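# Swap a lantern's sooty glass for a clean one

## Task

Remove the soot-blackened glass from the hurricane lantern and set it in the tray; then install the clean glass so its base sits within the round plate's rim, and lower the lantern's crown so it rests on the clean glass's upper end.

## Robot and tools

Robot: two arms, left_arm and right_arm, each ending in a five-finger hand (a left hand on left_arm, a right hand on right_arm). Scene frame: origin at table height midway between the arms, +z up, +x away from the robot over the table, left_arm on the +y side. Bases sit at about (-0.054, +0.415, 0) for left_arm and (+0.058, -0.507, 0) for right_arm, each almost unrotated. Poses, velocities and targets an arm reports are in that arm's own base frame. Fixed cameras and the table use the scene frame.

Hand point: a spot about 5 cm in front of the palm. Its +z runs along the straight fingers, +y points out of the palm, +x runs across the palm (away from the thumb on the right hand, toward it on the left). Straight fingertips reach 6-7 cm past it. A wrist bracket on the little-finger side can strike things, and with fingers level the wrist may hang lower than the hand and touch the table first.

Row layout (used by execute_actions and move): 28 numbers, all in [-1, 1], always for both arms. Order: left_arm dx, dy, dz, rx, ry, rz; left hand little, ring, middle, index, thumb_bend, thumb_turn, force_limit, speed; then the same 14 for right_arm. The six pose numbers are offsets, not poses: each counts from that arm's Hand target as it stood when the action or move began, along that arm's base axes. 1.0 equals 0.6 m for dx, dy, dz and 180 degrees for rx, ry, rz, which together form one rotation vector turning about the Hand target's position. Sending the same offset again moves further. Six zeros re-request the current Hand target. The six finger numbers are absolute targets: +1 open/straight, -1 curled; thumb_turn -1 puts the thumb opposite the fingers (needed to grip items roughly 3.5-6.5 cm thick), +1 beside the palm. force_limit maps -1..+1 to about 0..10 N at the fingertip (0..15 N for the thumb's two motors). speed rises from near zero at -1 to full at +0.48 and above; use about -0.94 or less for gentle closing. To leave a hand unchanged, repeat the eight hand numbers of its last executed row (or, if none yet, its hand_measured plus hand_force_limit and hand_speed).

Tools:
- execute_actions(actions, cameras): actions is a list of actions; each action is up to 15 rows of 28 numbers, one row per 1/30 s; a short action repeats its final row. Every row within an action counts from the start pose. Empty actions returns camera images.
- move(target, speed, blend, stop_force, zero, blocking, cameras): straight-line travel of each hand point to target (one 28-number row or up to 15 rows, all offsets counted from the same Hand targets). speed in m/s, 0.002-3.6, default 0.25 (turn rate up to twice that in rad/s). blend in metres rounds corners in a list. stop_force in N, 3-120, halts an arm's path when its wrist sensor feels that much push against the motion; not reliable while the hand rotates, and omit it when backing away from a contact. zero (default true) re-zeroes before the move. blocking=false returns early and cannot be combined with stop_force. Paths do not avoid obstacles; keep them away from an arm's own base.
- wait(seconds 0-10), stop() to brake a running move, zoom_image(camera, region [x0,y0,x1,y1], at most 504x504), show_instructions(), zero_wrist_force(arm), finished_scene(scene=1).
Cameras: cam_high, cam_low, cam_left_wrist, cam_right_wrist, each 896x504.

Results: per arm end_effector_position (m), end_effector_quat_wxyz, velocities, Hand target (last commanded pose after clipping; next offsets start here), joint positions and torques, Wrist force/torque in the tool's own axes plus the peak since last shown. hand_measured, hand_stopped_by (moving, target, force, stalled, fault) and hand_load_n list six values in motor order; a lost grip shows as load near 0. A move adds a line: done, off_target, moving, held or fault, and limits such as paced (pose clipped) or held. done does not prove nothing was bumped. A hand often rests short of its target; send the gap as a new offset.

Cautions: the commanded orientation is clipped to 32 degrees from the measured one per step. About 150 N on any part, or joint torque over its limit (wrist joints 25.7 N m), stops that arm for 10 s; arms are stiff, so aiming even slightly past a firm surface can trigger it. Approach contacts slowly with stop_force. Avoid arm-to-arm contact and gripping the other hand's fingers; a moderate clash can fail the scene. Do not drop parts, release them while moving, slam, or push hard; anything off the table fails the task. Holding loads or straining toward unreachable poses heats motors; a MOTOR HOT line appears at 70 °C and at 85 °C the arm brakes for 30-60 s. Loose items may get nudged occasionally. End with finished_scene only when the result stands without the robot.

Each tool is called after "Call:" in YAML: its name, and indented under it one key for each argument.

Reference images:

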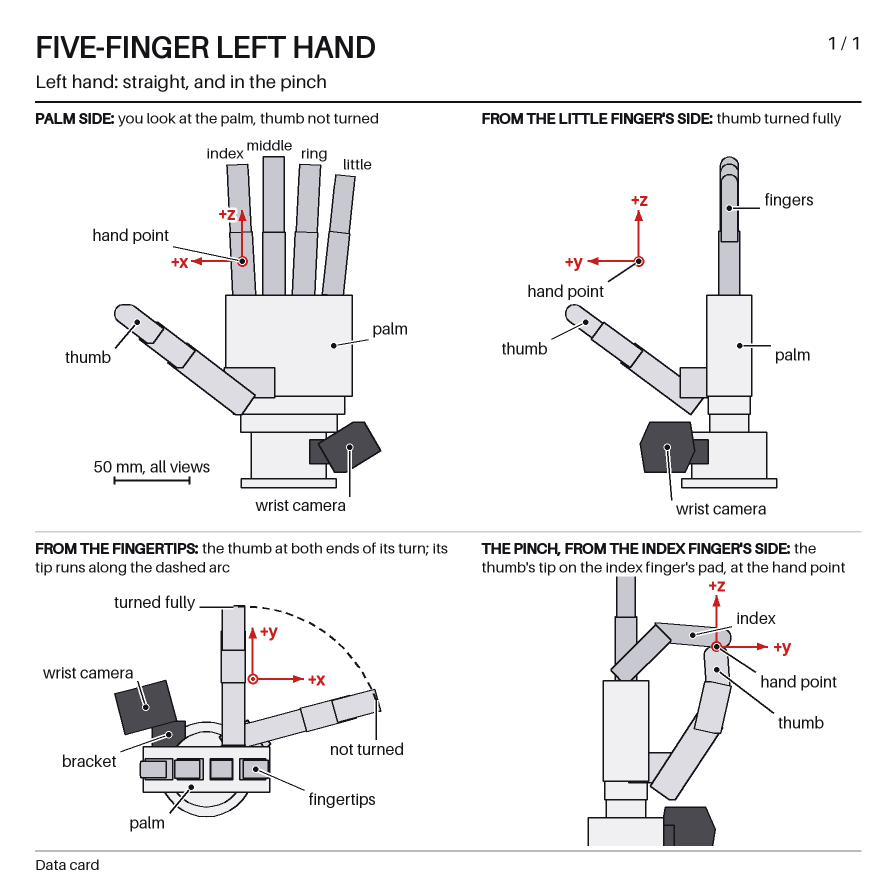

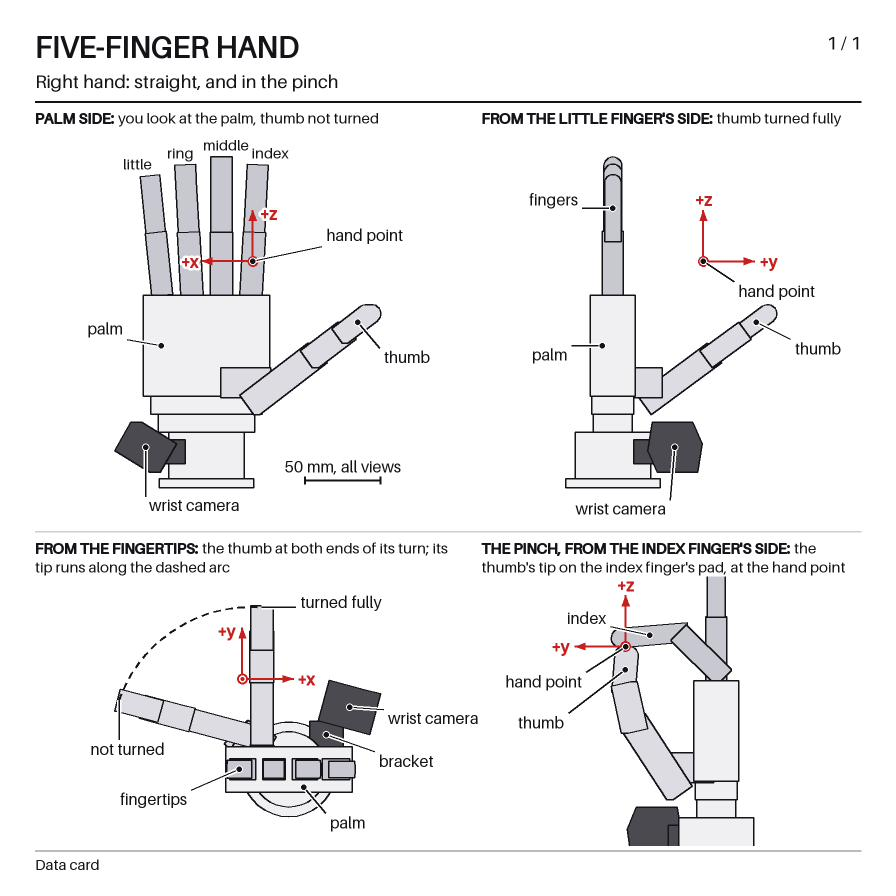

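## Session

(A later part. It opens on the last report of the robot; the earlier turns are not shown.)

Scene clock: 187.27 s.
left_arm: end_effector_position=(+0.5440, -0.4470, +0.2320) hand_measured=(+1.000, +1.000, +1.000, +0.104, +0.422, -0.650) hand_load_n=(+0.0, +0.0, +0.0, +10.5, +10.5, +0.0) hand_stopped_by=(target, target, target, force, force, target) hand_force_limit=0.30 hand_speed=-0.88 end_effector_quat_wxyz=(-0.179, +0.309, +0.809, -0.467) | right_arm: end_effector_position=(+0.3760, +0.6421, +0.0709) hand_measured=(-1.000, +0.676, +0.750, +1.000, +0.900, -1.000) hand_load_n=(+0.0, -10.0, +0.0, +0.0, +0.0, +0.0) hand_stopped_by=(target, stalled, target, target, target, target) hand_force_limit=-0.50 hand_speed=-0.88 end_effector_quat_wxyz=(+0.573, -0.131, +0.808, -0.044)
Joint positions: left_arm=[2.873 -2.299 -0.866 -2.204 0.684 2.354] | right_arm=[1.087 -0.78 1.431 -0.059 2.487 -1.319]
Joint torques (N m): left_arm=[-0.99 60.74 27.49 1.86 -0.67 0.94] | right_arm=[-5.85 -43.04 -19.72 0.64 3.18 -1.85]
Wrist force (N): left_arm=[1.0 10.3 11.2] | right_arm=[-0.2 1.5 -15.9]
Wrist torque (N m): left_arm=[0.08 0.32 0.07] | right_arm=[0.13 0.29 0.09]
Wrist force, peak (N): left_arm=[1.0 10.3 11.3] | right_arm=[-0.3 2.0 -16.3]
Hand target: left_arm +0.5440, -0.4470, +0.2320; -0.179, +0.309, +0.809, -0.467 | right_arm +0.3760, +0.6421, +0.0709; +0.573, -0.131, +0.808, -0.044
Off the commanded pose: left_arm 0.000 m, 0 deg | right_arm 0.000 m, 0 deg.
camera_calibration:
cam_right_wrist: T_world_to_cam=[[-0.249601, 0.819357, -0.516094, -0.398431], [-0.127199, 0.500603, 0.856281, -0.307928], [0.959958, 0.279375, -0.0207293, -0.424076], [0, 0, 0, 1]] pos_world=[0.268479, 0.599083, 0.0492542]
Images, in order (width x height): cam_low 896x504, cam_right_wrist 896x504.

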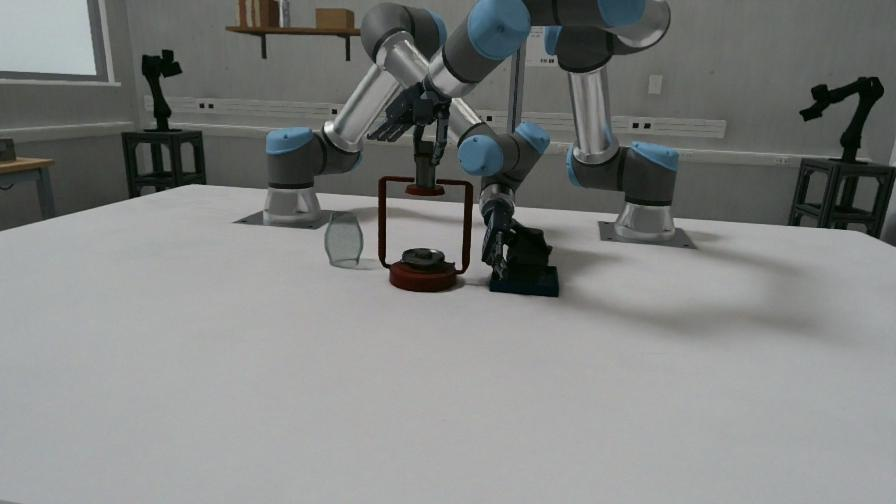

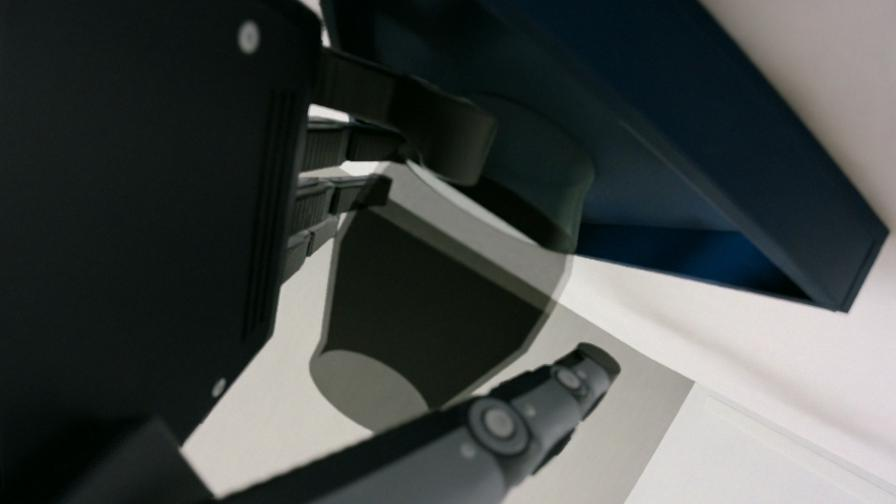

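Call:
execute_actions:
  actions:
    - [[0,0,0,0,0,0,1,1,1,-0.3,-0.2,-0.65,0.3,-0.88,0,0,0,0,0,0,-1,0.63,1,1,1,-1,-0.2,-0.6]]
    - [[0,0,0,0,0,0,1,1,1,-0.3,-0.2,-0.65,0.3,-0.88,0,0,0,0,0,0,-1,0.63,1,1,1,-1,-0.2,-0.6]]
  cameras: []

Call:
move:
  target: [0,0,0,0,0,0,1,1,1,-0.3,-0.2,-0.65,0.3,-0.88,-0.0249,-0.0022,0.0,0,0,0,-1,0.63,1,1,1,-1,-0.2,-0.6]
  speed: 0.04
  cameras: ["cam_low","cam_right_wrist"]

Call:
zoom_image:
  camera: "cam_low"
  region: [450, 180, 600, 320]

Scene clock: 189.03 s.
left_arm: end_effector_position=(+0.5440, -0.4470, +0.2320) hand_measured=(+1.000, +1.000, +1.000, +0.104, +0.422, -0.650) hand_load_n=(+0.0, +0.0, +0.0, +10.5, +10.5, +0.0) hand_stopped_by=(target, target, target, force, force, target) hand_force_limit=0.30 hand_speed=-0.88 end_effector_quat_wxyz=(-0.179, +0.309, +0.809, -0.467) | right_arm: end_effector_position=(+0.3760, +0.6421, +0.0709) hand_measured=(-1.000, +0.630, +1.000, +1.000, +1.000, -1.000) hand_load_n=(+0.0, -0.5, +0.0, +0.0, +0.0, +0.0) hand_stopped_by=(target, target, target, target, target, target) hand_force_limit=-0.20 hand_speed=-0.60 end_effector_quat_wxyz=(+0.573, -0.131, +0.808, -0.044)
Joint positions: left_arm=[2.873 -2.299 -0.866 -2.204 0.684 2.354] | right_arm=[1.087 -0.78 1.431 -0.058 2.487 -1.319]
Joint torques (N m): left_arm=[-1.11 60.64 27.83 1.76 -0.71 0.85] | right_arm=[-4.66 -43.68 -16 1.81 -0.84 -1.1]
Wrist force (N): left_arm=[1.1 10.3 11.3] | right_arm=[0.2 -2.2 -1.4]
Wrist torque (N m): left_arm=[0.08 0.31 0.07] | right_arm=[-0.21 -0.25 -0.05]
Wrist force, peak (N): left_arm=[1.0 10.3 11.4] | right_arm=[-0.4 1.3 -16.3]
Hand target: left_arm +0.5440, -0.4470, +0.2320; -0.179, +0.309, +0.809, -0.467 | right_arm +0.3760, +0.6421, +0.0709; +0.573, -0.131, +0.808, -0.044
Off the commanded pose: left_arm 0.000 m, 0 deg | right_arm 0.000 m, 0 deg.
No camera images: "cameras" was empty.

Scene clock: 189.77 s.
left_arm: end_effector_position=(+0.5440, -0.4470, +0.2320) hand_measured=(+1.000, +1.000, +1.000, +0.104, +0.422, -0.650) hand_load_n=(+0.0, +0.0, +0.0, +11.0, +10.5, +0.0) hand_stopped_by=(target, target, target, force, force, target) hand_force_limit=0.30 hand_speed=-0.88 end_effector_quat_wxyz=(-0.179, +0.309, +0.809, -0.467) | right_arm: end_effector_position=(+0.3609, +0.6408, +0.0709) hand_measured=(-1.000, +0.630, +1.000, +1.000, +1.000, -1.000) hand_load_n=(-0.5, +0.0, +0.0, +0.0, +0.0, +0.0) hand_stopped_by=(target, target, target, target, target, target) hand_force_limit=-0.20 hand_speed=-0.60 end_effector_quat_wxyz=(+0.573, -0.131, +0.808, -0.044)
Joint positions: left_arm=[2.873 -2.299 -0.866 -2.204 0.684 2.354] | right_arm=[1.11 -0.785 1.444 -0.049 2.506 -1.297]
Joint torques (N m): left_arm=[-0.76 60.3 27.7 1.8 -0.73 0.71] | right_arm=[-8.12 -42.68 -22.48 0.31 -0.83 -2.5]
Wrist force (N): left_arm=[1.0 10.3 11.3] | right_arm=[-2.6 -1.2 -0.5]
Wrist torque (N m): left_arm=[0.09 0.32 0.07] | right_arm=[-0.21 -0.27 -0.19]
Wrist force, peak (N): left_arm=[1.0 10.3 11.4] | right_arm=[-2.8 -1.7 -0.1]
Hand target: left_arm +0.5440, -0.4470, +0.2320; -0.179, +0.309, +0.809, -0.467 | right_arm +0.3610, +0.6408, +0.0709; +0.573, -0.131, +0.808, -0.044
Off the commanded pose: left_arm 0.000 m, 0 deg | right_arm 0.000 m, 0 deg.
move: done
camera_calibration:
cam_right_wrist: T_world_to_cam=[[-0.249562, 0.819427, -0.516002, -0.401109], [-0.12703, 0.500555, 0.856334, -0.309165], [0.959991, 0.279256, -0.0208281, -0.409122], [0, 0, 0, 1]] pos_world=[0.253378, 0.597683, 0.0492539]
Images, in order (width x height): cam_low 896x504, cam_right_wrist 896x504.

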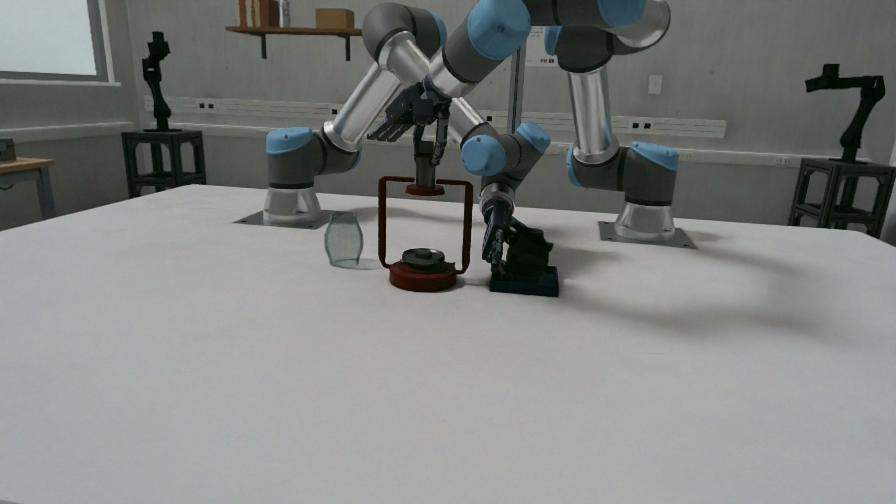

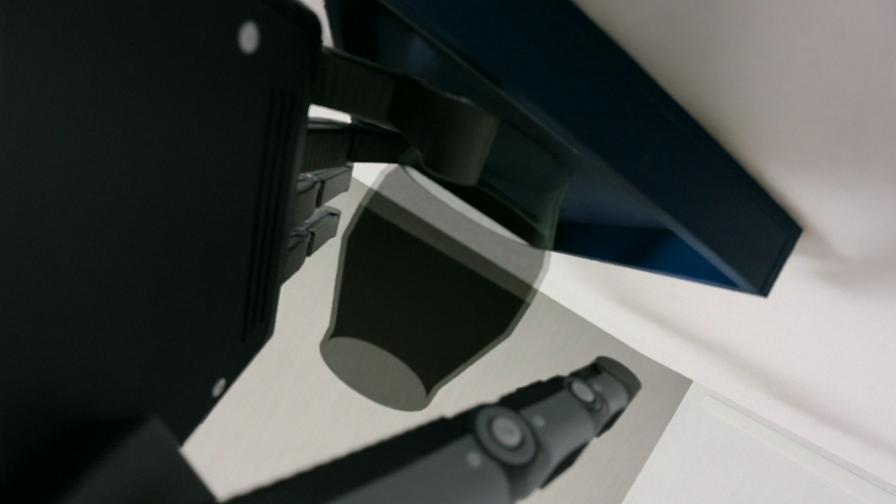

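Scaled by 3.360 from the camera's 896x504 image, which has a finer 1280x720 frame.

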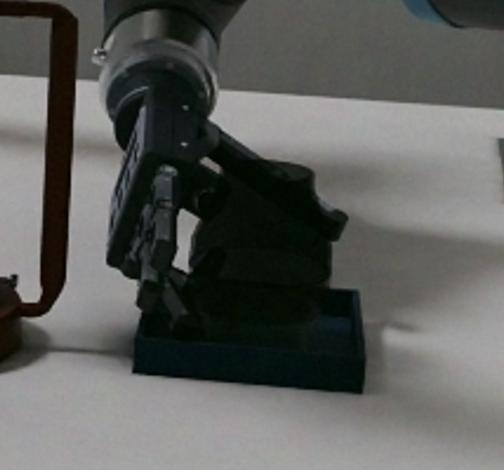

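Call:
execute_actions:
  actions:
    - [[0,0,0,0,0,0,1,1,1,-0.3,-0.2,-0.65,0.3,-0.88,0,0,0,0,0,0,-1,0.78,1,1,1,-1,-0.2,-0.4]]
  cameras: []

Call:
move:
  target: [0,0,0,0,0,0,1,1,1,-0.3,-0.2,-0.65,0.3,-0.88,0,0,0.0417,0,0,0,-1,0.78,1,1,1,-1,-0.2,-0.4]
  speed: 0.05
  cameras: ["cam_low","cam_right_wrist"]

Call:
zoom_image:
  camera: "cam_low"
  region: [450, 180, 600, 320]

Scene clock: 190.83 s.
left_arm: end_effector_position=(+0.5440, -0.4470, +0.2320) hand_measured=(+1.000, +1.000, +1.000, +0.104, +0.422, -0.650) hand_load_n=(+0.0, +0.0, +0.0, +10.5, +10.5, +0.0) hand_stopped_by=(target, target, target, force, force, target) hand_force_limit=0.30 hand_speed=-0.88 end_effector_quat_wxyz=(-0.179, +0.309, +0.809, -0.467) | right_arm: end_effector_position=(+0.3610, +0.6408, +0.0709) hand_measured=(-1.000, +0.780, +1.000, +1.000, +1.000, -1.000) hand_load_n=(-0.5, +0.0, +0.0, +0.0, +0.0, +0.0) hand_stopped_by=(target, target, target, target, target, target) hand_force_limit=-0.20 hand_speed=-0.40 end_effector_quat_wxyz=(+0.573, -0.131, +0.808, -0.044)
Joint positions: left_arm=[2.873 -2.299 -0.866 -2.204 0.684 2.354] | right_arm=[1.11 -0.785 1.444 -0.049 2.506 -1.297]
Joint torques (N m): left_arm=[-0.82 60.36 28.14 1.7 -0.72 0.74] | right_arm=[-8.43 -38.56 -20.94 0.25 0.19 -3.06]
Wrist force (N): left_arm=[1.1 10.1 11.2] | right_arm=[-2.1 -1.9 -1.3]
Wrist torque (N m): left_arm=[0.06 0.31 0.08] | right_arm=[-0.22 -0.20 -0.11]
Wrist force, peak (N): left_arm=[0.9 10.3 11.4] | right_arm=[-2.1 -2.1 -1.4]
Hand target: left_arm +0.5440, -0.4470, +0.2320; -0.179, +0.309, +0.809, -0.467 | right_arm +0.3610, +0.6408, +0.0709; +0.573, -0.131, +0.808, -0.044
Off the commanded pose: left_arm 0.000 m, 0 deg | right_arm 0.000 m, 0 deg.
No camera images: "cameras" was empty.

Scene clock: 191.63 s.
left_arm: end_effector_position=(+0.5440, -0.4470, +0.2320) hand_measured=(+1.000, +1.000, +1.000, +0.104, +0.422, -0.650) hand_load_n=(+0.0, +0.0, +0.0, +10.5, +10.5, +0.0) hand_stopped_by=(target, target, target, force, force, target) hand_force_limit=0.30 hand_speed=-0.88 end_effector_quat_wxyz=(-0.179, +0.309, +0.809, -0.467) | right_arm: end_effector_position=(+0.3611, +0.6409, +0.0960) hand_measured=(-1.000, +0.780, +1.000, +1.000, +1.000, -1.000) hand_load_n=(+0.0, +0.0, +0.0, +0.0, +0.0, -0.5) hand_stopped_by=(target, target, target, target, target, target) hand_force_limit=-0.20 hand_speed=-0.40 end_effector_quat_wxyz=(+0.573, -0.131, +0.808, -0.044) end_effector_velocity=(+0.001, +0.000, -0.001) end_effector_angular_velocity=(+0.002, -0.001, -0.001)
Joint positions: left_arm=[2.873 -2.299 -0.866 -2.204 0.684 2.354] | right_arm=[1.11 -0.82 1.433 -0.003 2.506 -1.297]
Joint velocities: left_arm=[within noise] | right_arm=[-0.002 0.002 0 -0.005 -0.001 -0.001]
Joint torques (N m): left_arm=[-1.33 60.51 27.73 1.75 -0.74 0.78] | right_arm=[-3.84 -41.47 -11.31 -0.61 0.67 1.22]
Wrist force (N): left_arm=[1.1 10.6 11.3] | right_arm=[2.0 -2.1 0.4]
Wrist torque (N m): left_arm=[0.12 0.31 0.06] | right_arm=[-0.27 -0.37 0.10]
Wrist force, peak (N): left_arm=[1.1 10.6 11.3] | right_arm=[2.2 -2.4 0.6]
Hand target: left_arm +0.5440, -0.4470, +0.2320; -0.179, +0.309, +0.809, -0.467 | right_arm +0.3610, +0.6408, +0.0959; +0.573, -0.131, +0.808, -0.044
Off the commanded pose: left_arm 0.000 m, 0 deg | right_arm 0.000 m, 0 deg.
move: done
camera_calibration:
cam_right_wrist: T_world_to_cam=[[-0.249597, 0.819345, -0.516115, -0.388071], [-0.127205, 0.500623, 0.856268, -0.33076], [0.959958, 0.279375, -0.0207293, -0.408887], [0, 0, 0, 1]] pos_world=[0.253579, 0.597783, 0.0744542]
Images, in order (width x height): cam_low 896x504, cam_right_wrist 896x504.

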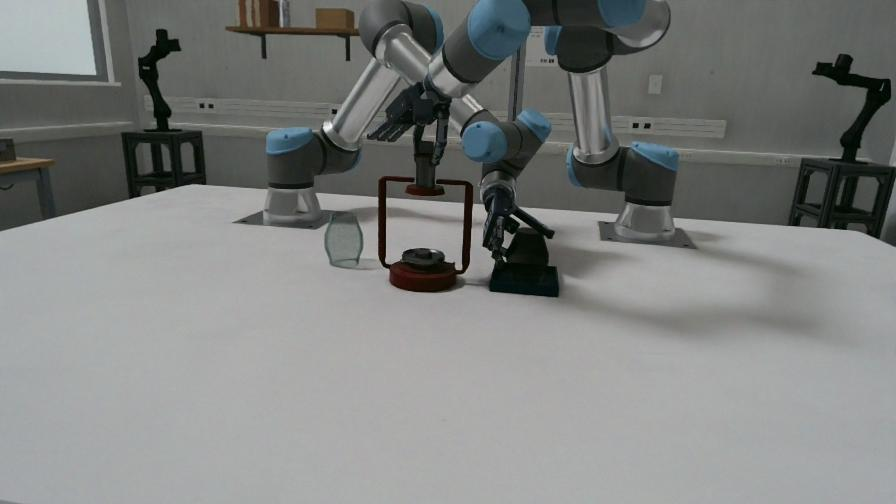

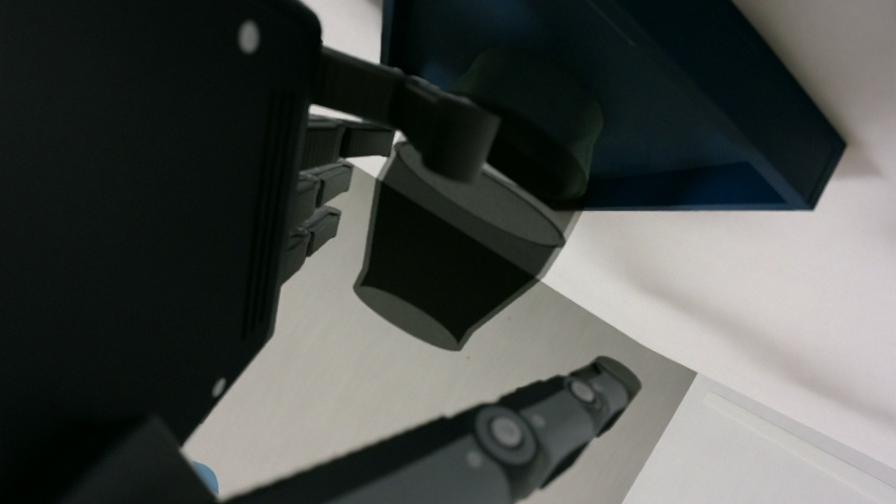

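Scaled by 3.360 from the camera's 896x504 image, which has a finer 1280x720 frame.

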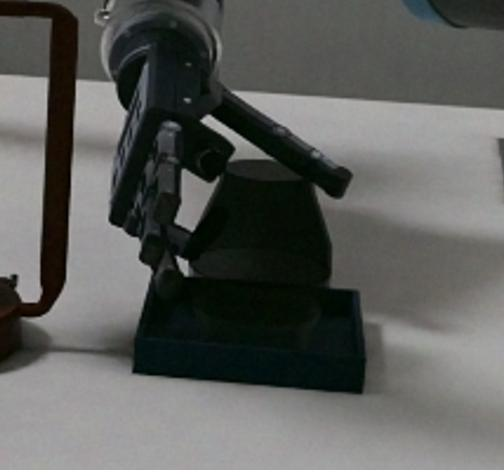

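Call:
move:
  target:
    - [0,0,0,0,0,0,1,1,1,-0.3,-0.2,-0.65,0.3,-0.88,-0.1683,-0.015,0.04,0,0,0,-1,0.92,1,1,1,-1,-0.2,-0.4]
    - [0,0,0,0,0,0,1,1,1,-0.3,-0.2,-0.65,0.3,-0.88,-0.1767,-0.318,0.13,-0.0015,0.0166,0,-1,0.92,1,1,1,-1,-0.2,-0.4]
    - [0,0,0,0,0,0,1,1,1,-0.3,-0.2,-0.65,0.3,-0.88,-0.16,-0.608,0.157,-0.0029,0.0332,0,-1,0.92,1,1,1,-1,-0.2,-0.4]
  speed: 0.2
  blend: [0.02,0.04,0]
  cameras: ["cam_high","cam_low","cam_left_wrist","cam_right_wrist"]

Call:
zoom_image:
  camera: "cam_low"
  region: [300, 150, 480, 310]

Scene clock: 196.27 s.
left_arm: end_effector_position=(+0.5440, -0.4470, +0.2320) hand_measured=(+1.000, +1.000, +1.000, +0.104, +0.422, -0.650) hand_load_n=(+0.0, +0.0, +0.0, +10.5, +10.5, +0.0) hand_stopped_by=(target, target, target, force, force, target) hand_force_limit=0.30 hand_speed=-0.88 end_effector_quat_wxyz=(-0.179, +0.309, +0.809, -0.467) | right_arm: end_effector_position=(+0.2651, +0.2760, +0.1902) hand_measured=(-1.000, +0.920, +1.000, +1.000, +1.000, -1.000) hand_load_n=(+0.0, +0.0, +0.0, +0.0, +0.0, -0.5) hand_stopped_by=(target, target, target, target, target, target) hand_force_limit=-0.20 hand_speed=-0.40 end_effector_quat_wxyz=(+0.529, -0.136, +0.836, -0.041)
Joint positions: left_arm=[2.873 -2.299 -0.866 -2.204 0.684 2.354] | right_arm=[0.616 -1.94 2.437 0.016 2.046 -1.558]
Joint torques (N m): left_arm=[-0.83 61.12 27.68 1.6 -0.69 0.79] | right_arm=[-7.09 -11.52 -15.17 0.58 -1.05 0.32]
Wrist force (N): left_arm=[0.8 10.3 11.1] | right_arm=[1.9 -2.0 0.7]
Wrist torque (N m): left_arm=[0.09 0.34 0.06] | right_arm=[-0.25 -0.37 -0.04]
Wrist force, peak (N): left_arm=[1.0 10.2 11.7] | right_arm=[2.2 -3.3 0.3]
Hand target: left_arm +0.5440, -0.4470, +0.2320; -0.179, +0.309, +0.809, -0.467 | right_arm +0.2650, +0.2760, +0.1901; +0.529, -0.136, +0.836, -0.041
Off the commanded pose: left_arm 0.000 m, 0 deg | right_arm 0.000 m, 0 deg.
move: done
camera_calibration:
cam_left_wrist: T_world_to_cam=[[-0.527179, -0.176572, 0.831207, 0.014445], [-0.306799, 0.951744, 0.00759523, 0.599842], [-0.792437, -0.251009, -0.555911, 0.561269], [0, 0, 0, 1]] pos_world=[0.636417, -0.427461, 0.295453]
cam_right_wrist: T_world_to_cam=[[-0.302257, 0.814823, -0.494676, -0.0533727], [-0.037567, 0.508363, 0.860323, -0.267523], [0.952486, 0.278622, -0.123046, -0.191205], [0, 0, 0, 1]] pos_world=[0.155938, 0.232762, 0.180227]

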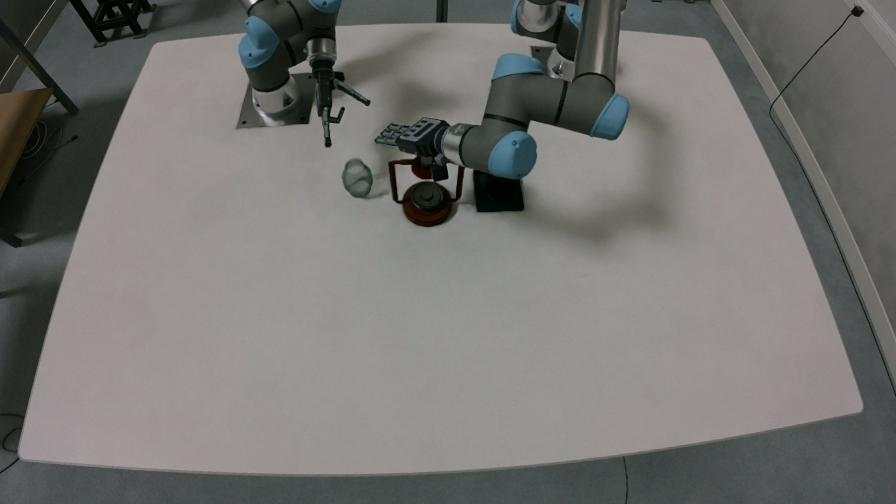

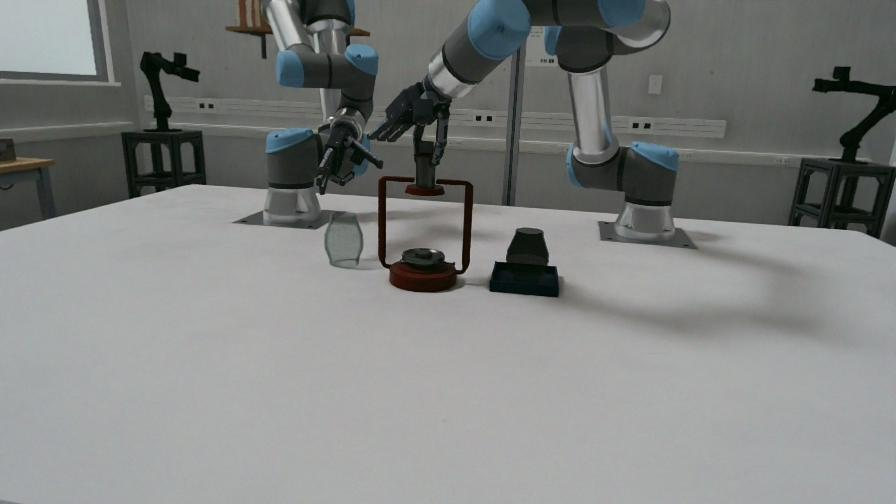

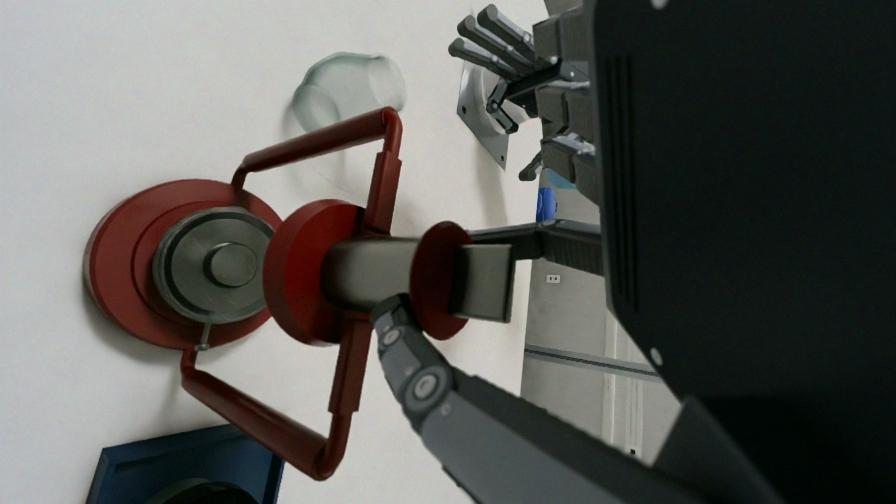

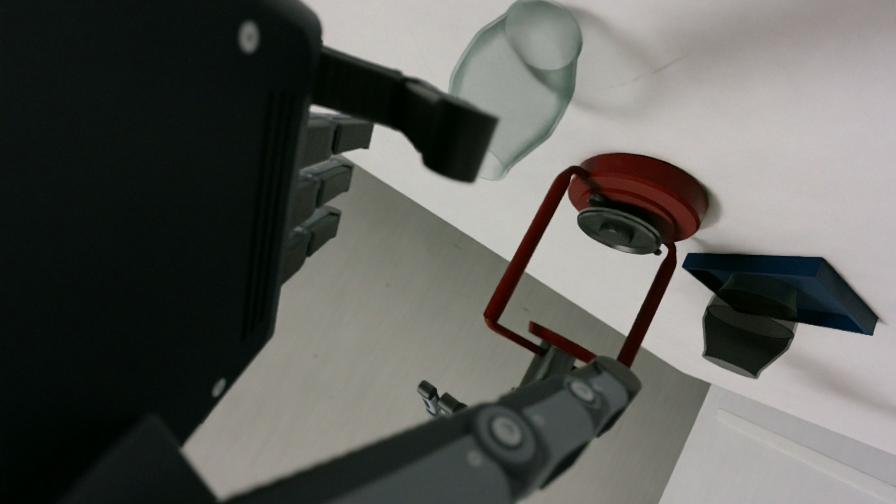

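Scaled by 2.800 from the camera's 896x504 image, which has a finer 1280x720 frame.

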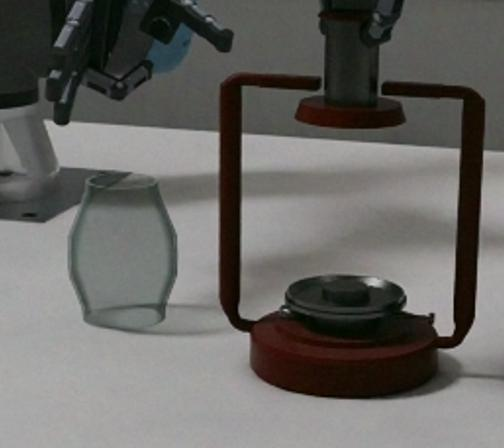

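Call:
zoom_image:
  camera: "cam_low"
  region: [310, 195, 380, 285]

Call:
zoom_image:
  camera: "cam_low"
  region: [480, 215, 570, 305]

Call:
zoom_image:
  camera: "cam_right_wrist"
  region: [420, 0, 880, 400]

Scaled by 5.600 from the camera's 896x504 image, which has a finer 1280x720 frame.

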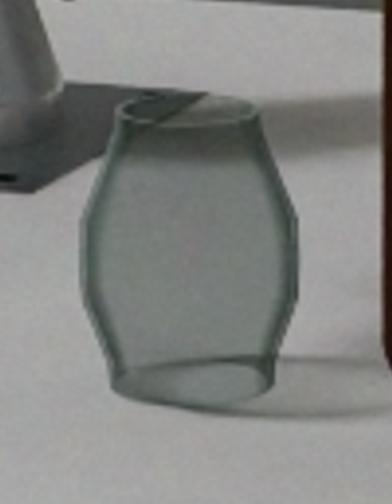

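Scaled by 5.600 from the camera's 896x504 image, which has a finer 1280x720 frame.

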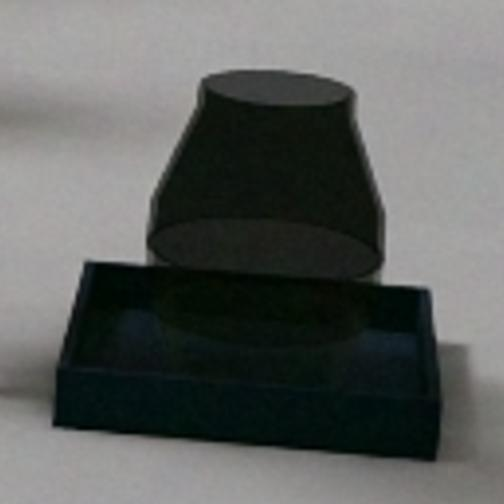

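Scaled by 1.096 from the camera's 896x504 image, which has a finer 1280x720 frame.

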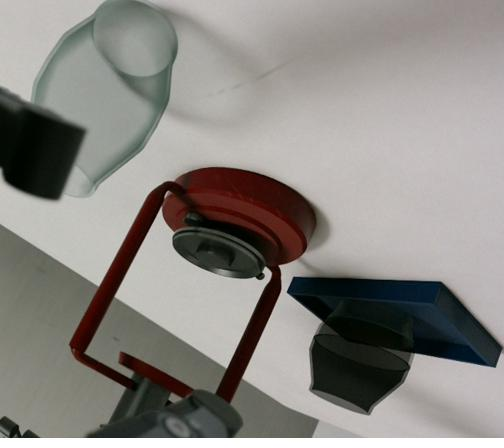

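Call:
move:
  target:
    - [0,0,0,0,0,0,1,1,1,-0.3,-0.2,-0.65,0.3,-0.88,0.0,0.0005,-0.1,0,0,0,-1,0.92,1,1,1,-1,-0.2,-0.4]
  speed: 0.15
  cameras: ["cam_high","cam_low","cam_left_wrist","cam_right_wrist"]

Call:
zoom_image:
  camera: "cam_low"
  region: [290, 150, 430, 290]

Call:
zoom_image:
  camera: "cam_high"
  region: [290, 90, 430, 220]

Scene clock: 198.13 s.
left_arm: end_effector_position=(+0.5440, -0.4470, +0.2320) hand_measured=(+1.000, +1.000, +1.000, +0.104, +0.422, -0.650) hand_load_n=(+0.0, +0.0, +0.0, +11.0, +10.5, +0.0) hand_stopped_by=(target, target, target, force, force, target) hand_force_limit=0.30 hand_speed=-0.88 end_effector_quat_wxyz=(-0.179, +0.309, +0.809, -0.467) | right_arm: end_effector_position=(+0.2650, +0.2763, +0.1302) hand_measured=(-1.000, +0.920, +1.000, +1.000, +1.000, -1.000) hand_load_n=(+0.0, +0.0, +0.0, +0.0, +0.0, +0.0) hand_stopped_by=(target, target, target, target, target, target) hand_force_limit=-0.20 hand_speed=-0.40 end_effector_quat_wxyz=(+0.529, -0.136, +0.836, -0.041) end_effector_velocity=(+0.001, +0.000, +0.000) end_effector_angular_velocity=(+0.001, -0.003, -0.001)
Joint positions: left_arm=[2.873 -2.299 -0.866 -2.204 0.684 2.354] | right_arm=[0.618 -1.804 2.542 -0.225 2.047 -1.557]
Joint velocities: left_arm=[within noise] | right_arm=[0 0.002 0.001 -0.005 0.001 0]
Joint torques (N m): left_arm=[-0.93 60.76 27.98 1.62 -0.73 0.82] | right_arm=[2.42 1.08 -12.16 -1.21 -0.34 2.69]
Wrist force (N): left_arm=[1.2 10.1 11.2] | right_arm=[2.0 -2.4 0.6]
Wrist torque (N m): left_arm=[0.06 0.29 0.08] | right_arm=[-0.32 -0.40 -0.04]
Wrist force, peak (N): left_arm=[1.1 10.3 11.4] | right_arm=[3.1 -2.0 0.8]
Hand target: left_arm +0.5440, -0.4470, +0.2320; -0.179, +0.309, +0.809, -0.467 | right_arm +0.2650, +0.2763, +0.1301; +0.529, -0.136, +0.836, -0.041
Off the commanded pose: left_arm 0.000 m, 0 deg | right_arm 0.000 m, 0 deg.
move: done
camera_calibration:
cam_left_wrist: T_world_to_cam=[[-0.527179, -0.176572, 0.831207, 0.014445], [-0.306799, 0.951744, 0.00759523, 0.599842], [-0.792437, -0.251009, -0.555911, 0.561269], [0, 0, 0, 1]] pos_world=[0.636417, -0.427461, 0.295453]
cam_right_wrist: T_world_to_cam=[[-0.302329, 0.814734, -0.494779, -0.0832526], [-0.0376544, 0.508456, 0.860264, -0.216057], [0.95246, 0.278713, -0.123043, -0.198689], [0, 0, 0, 1]] pos_world=[0.155938, 0.233062, 0.120228]

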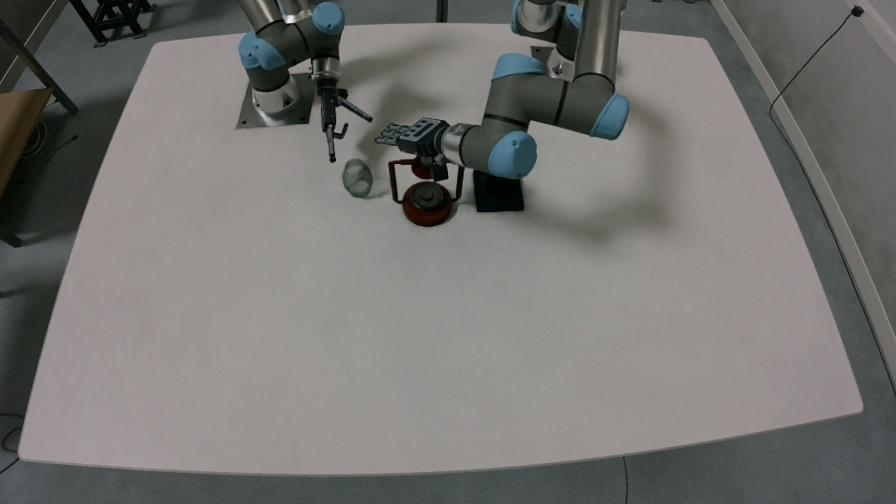

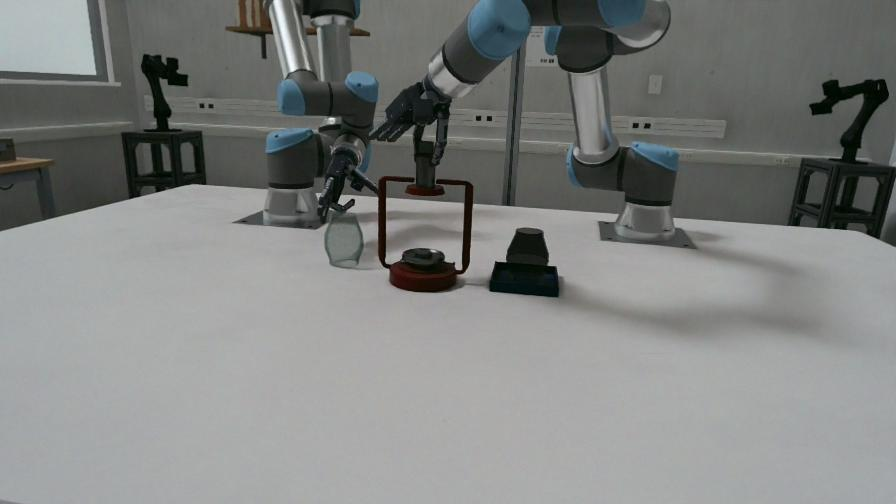

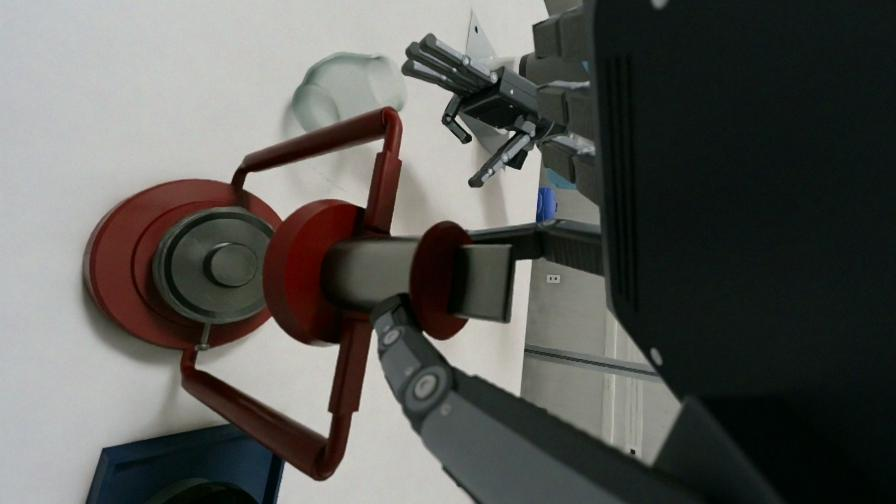

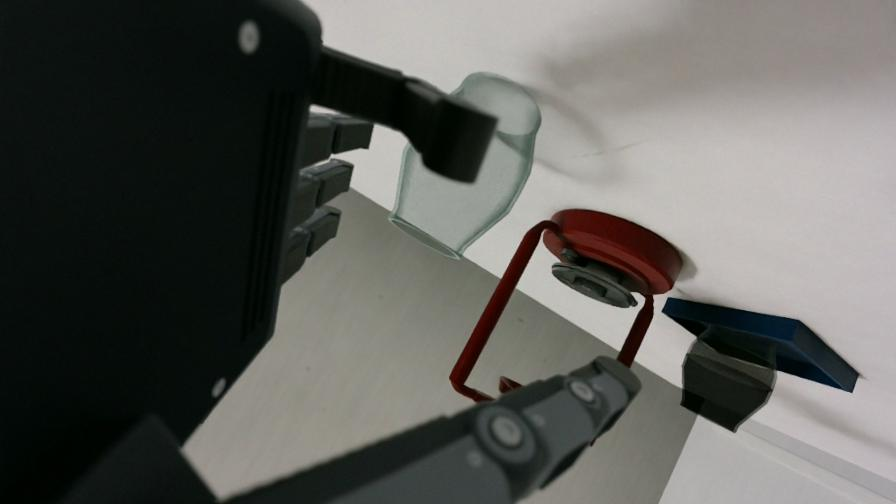

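Scaled by 3.600 from the camera's 896x504 image, which has a finer 1280x720 frame.

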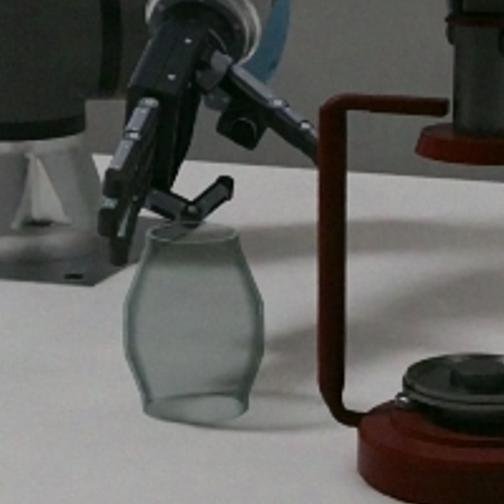

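Scaled by 3.600 from the camera's 896x504 image, which has a finer 1280x720 frame.

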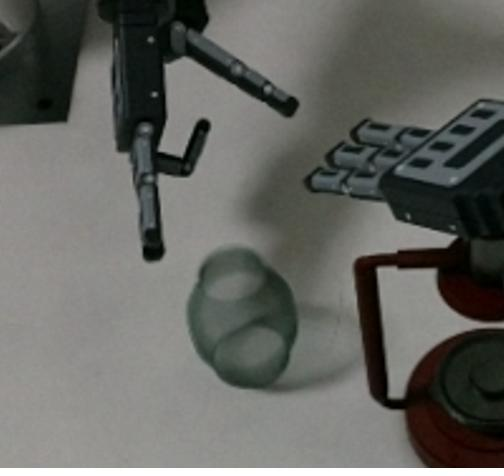

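Call:
move:
  target:
    - [0,0,0,0,0,0,1,1,1,-0.3,-0.2,-0.65,0.3,-0.88,0.0337,0.0025,-0.02,-0.0298,-0.0026,0.0146,-1,0.92,1,1,1,-1,-0.2,-0.4]
    - [0,0,0,0,0,0,1,1,1,-0.3,-0.2,-0.65,0.3,-0.88,0.0437,0.0025,-0.0868,-0.0298,-0.0026,0.0146,-1,0.92,1,1,1,-1,-0.2,-0.4]
  speed: 0.08
  cameras: ["cam_high","cam_low","cam_right_wrist"]

Call:
zoom_image:
  camera: "cam_low"
  region: [290, 170, 410, 290]

Call:
zoom_image:
  camera: "cam_high"
  region: [290, 110, 410, 220]

Scene clock: 201.20 s.
left_arm: end_effector_position=(+0.5440, -0.4470, +0.2320) hand_measured=(+1.000, +1.000, +1.000, +0.104, +0.422, -0.650) hand_load_n=(+0.0, +0.0, +0.0, +10.5, +10.0, +0.5) hand_stopped_by=(target, target, target, force, force, target) hand_force_limit=0.30 hand_speed=-0.88 end_effector_quat_wxyz=(-0.179, +0.309, +0.809, -0.467) | right_arm: end_effector_position=(+0.2912, +0.2778, +0.0780) hand_measured=(-1.000, +0.920, +1.000, +1.000, +1.000, -1.000) hand_load_n=(+0.0, +0.0, +0.0, +0.0, +0.0, +0.0) hand_stopped_by=(target, target, target, target, target, target) hand_force_limit=-0.20 hand_speed=-0.40 end_effector_quat_wxyz=(+0.527, -0.179, +0.828, -0.069)
Joint positions: left_arm=[2.873 -2.299 -0.866 -2.204 0.684 2.354] | right_arm=[0.514 -1.633 2.585 -0.462 1.956 -1.716]
Joint torques (N m): left_arm=[-0.81 61.41 27.97 1.6 -0.7 0.68] | right_arm=[8.97 -4.21 -19.77 -1.16 1.61 1.17]
Wrist force (N): left_arm=[1.2 10.2 11.1] | right_arm=[2.2 -2.1 0.7]
Wrist torque (N m): left_arm=[0.08 0.29 0.08] | right_arm=[-0.29 -0.41 0.14]
Wrist force, peak (N): left_arm=[1.1 10.4 11.4] | right_arm=[2.8 -1.8 0.9]
Hand target: left_arm +0.5440, -0.4470, +0.2320; -0.179, +0.309, +0.809, -0.467 | right_arm +0.2913, +0.2778, +0.0780; +0.527, -0.179, +0.828, -0.069
Off the commanded pose: left_arm 0.000 m, 0 deg | right_arm 0.000 m, 0 deg.
move: done
camera_calibration:
cam_right_wrist: T_world_to_cam=[[-0.333944, 0.75008, -0.570843, -0.0692984], [-0.0694138, 0.584395, 0.808495, -0.178776], [0.940034, 0.309616, -0.143089, -0.233822], [0, 0, 0, 1]] pos_world=[0.18425, 0.22885, 0.0715234]
Images, in order (width x height): cam_high 896x504, cam_low 896x504, cam_right_wrist 896x504.

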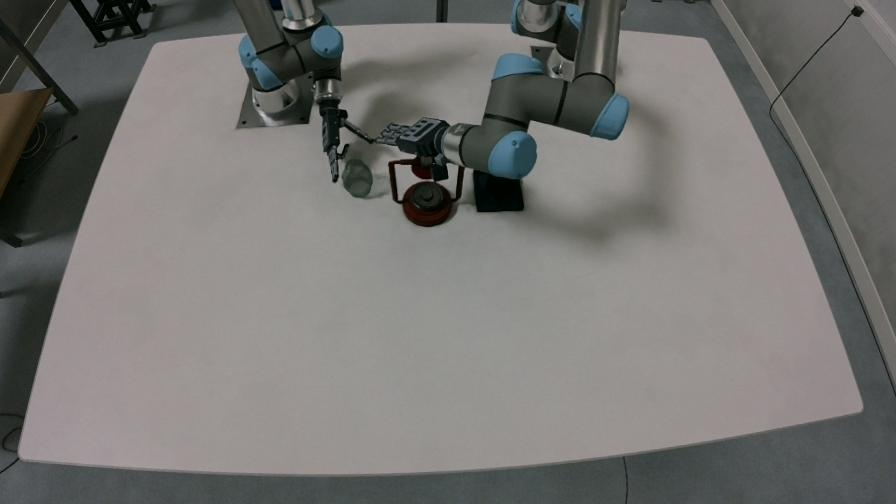

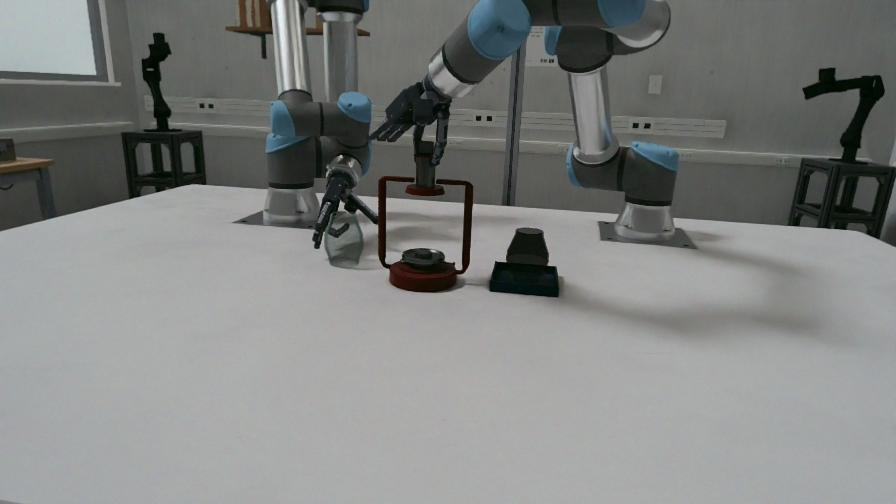

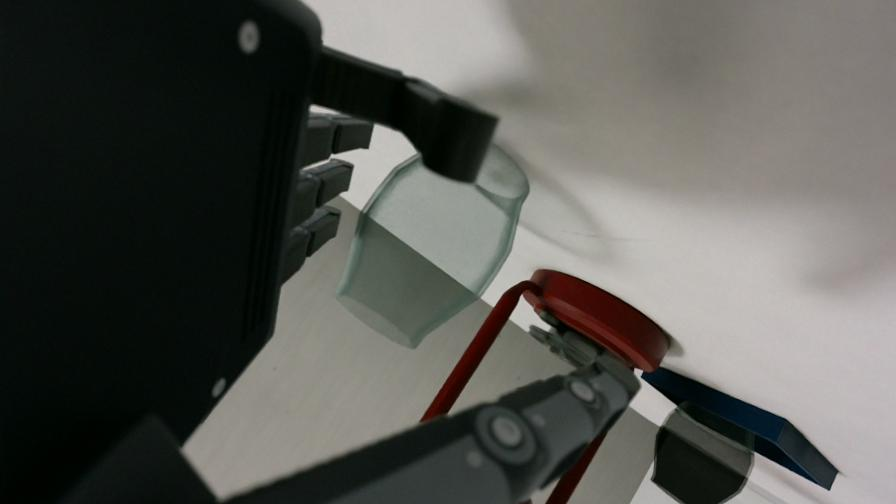

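Scaled by 4.200 from the camera's 896x504 image, which has a finer 1280x720 frame.

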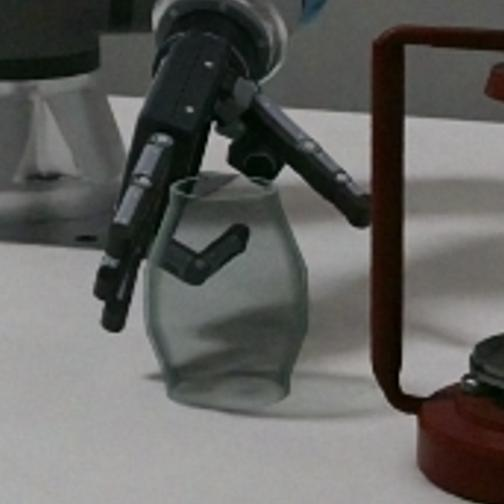

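Scaled by 4.200 from the camera's 896x504 image, which has a finer 1280x720 frame.

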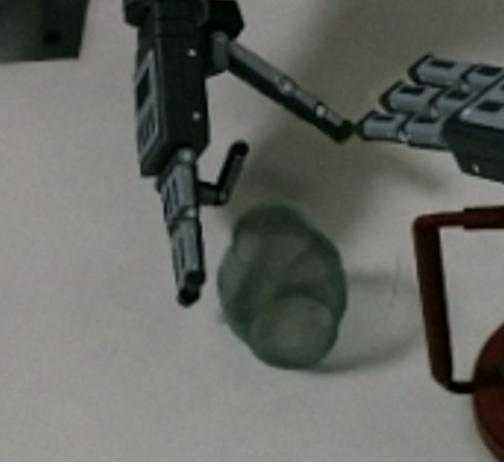

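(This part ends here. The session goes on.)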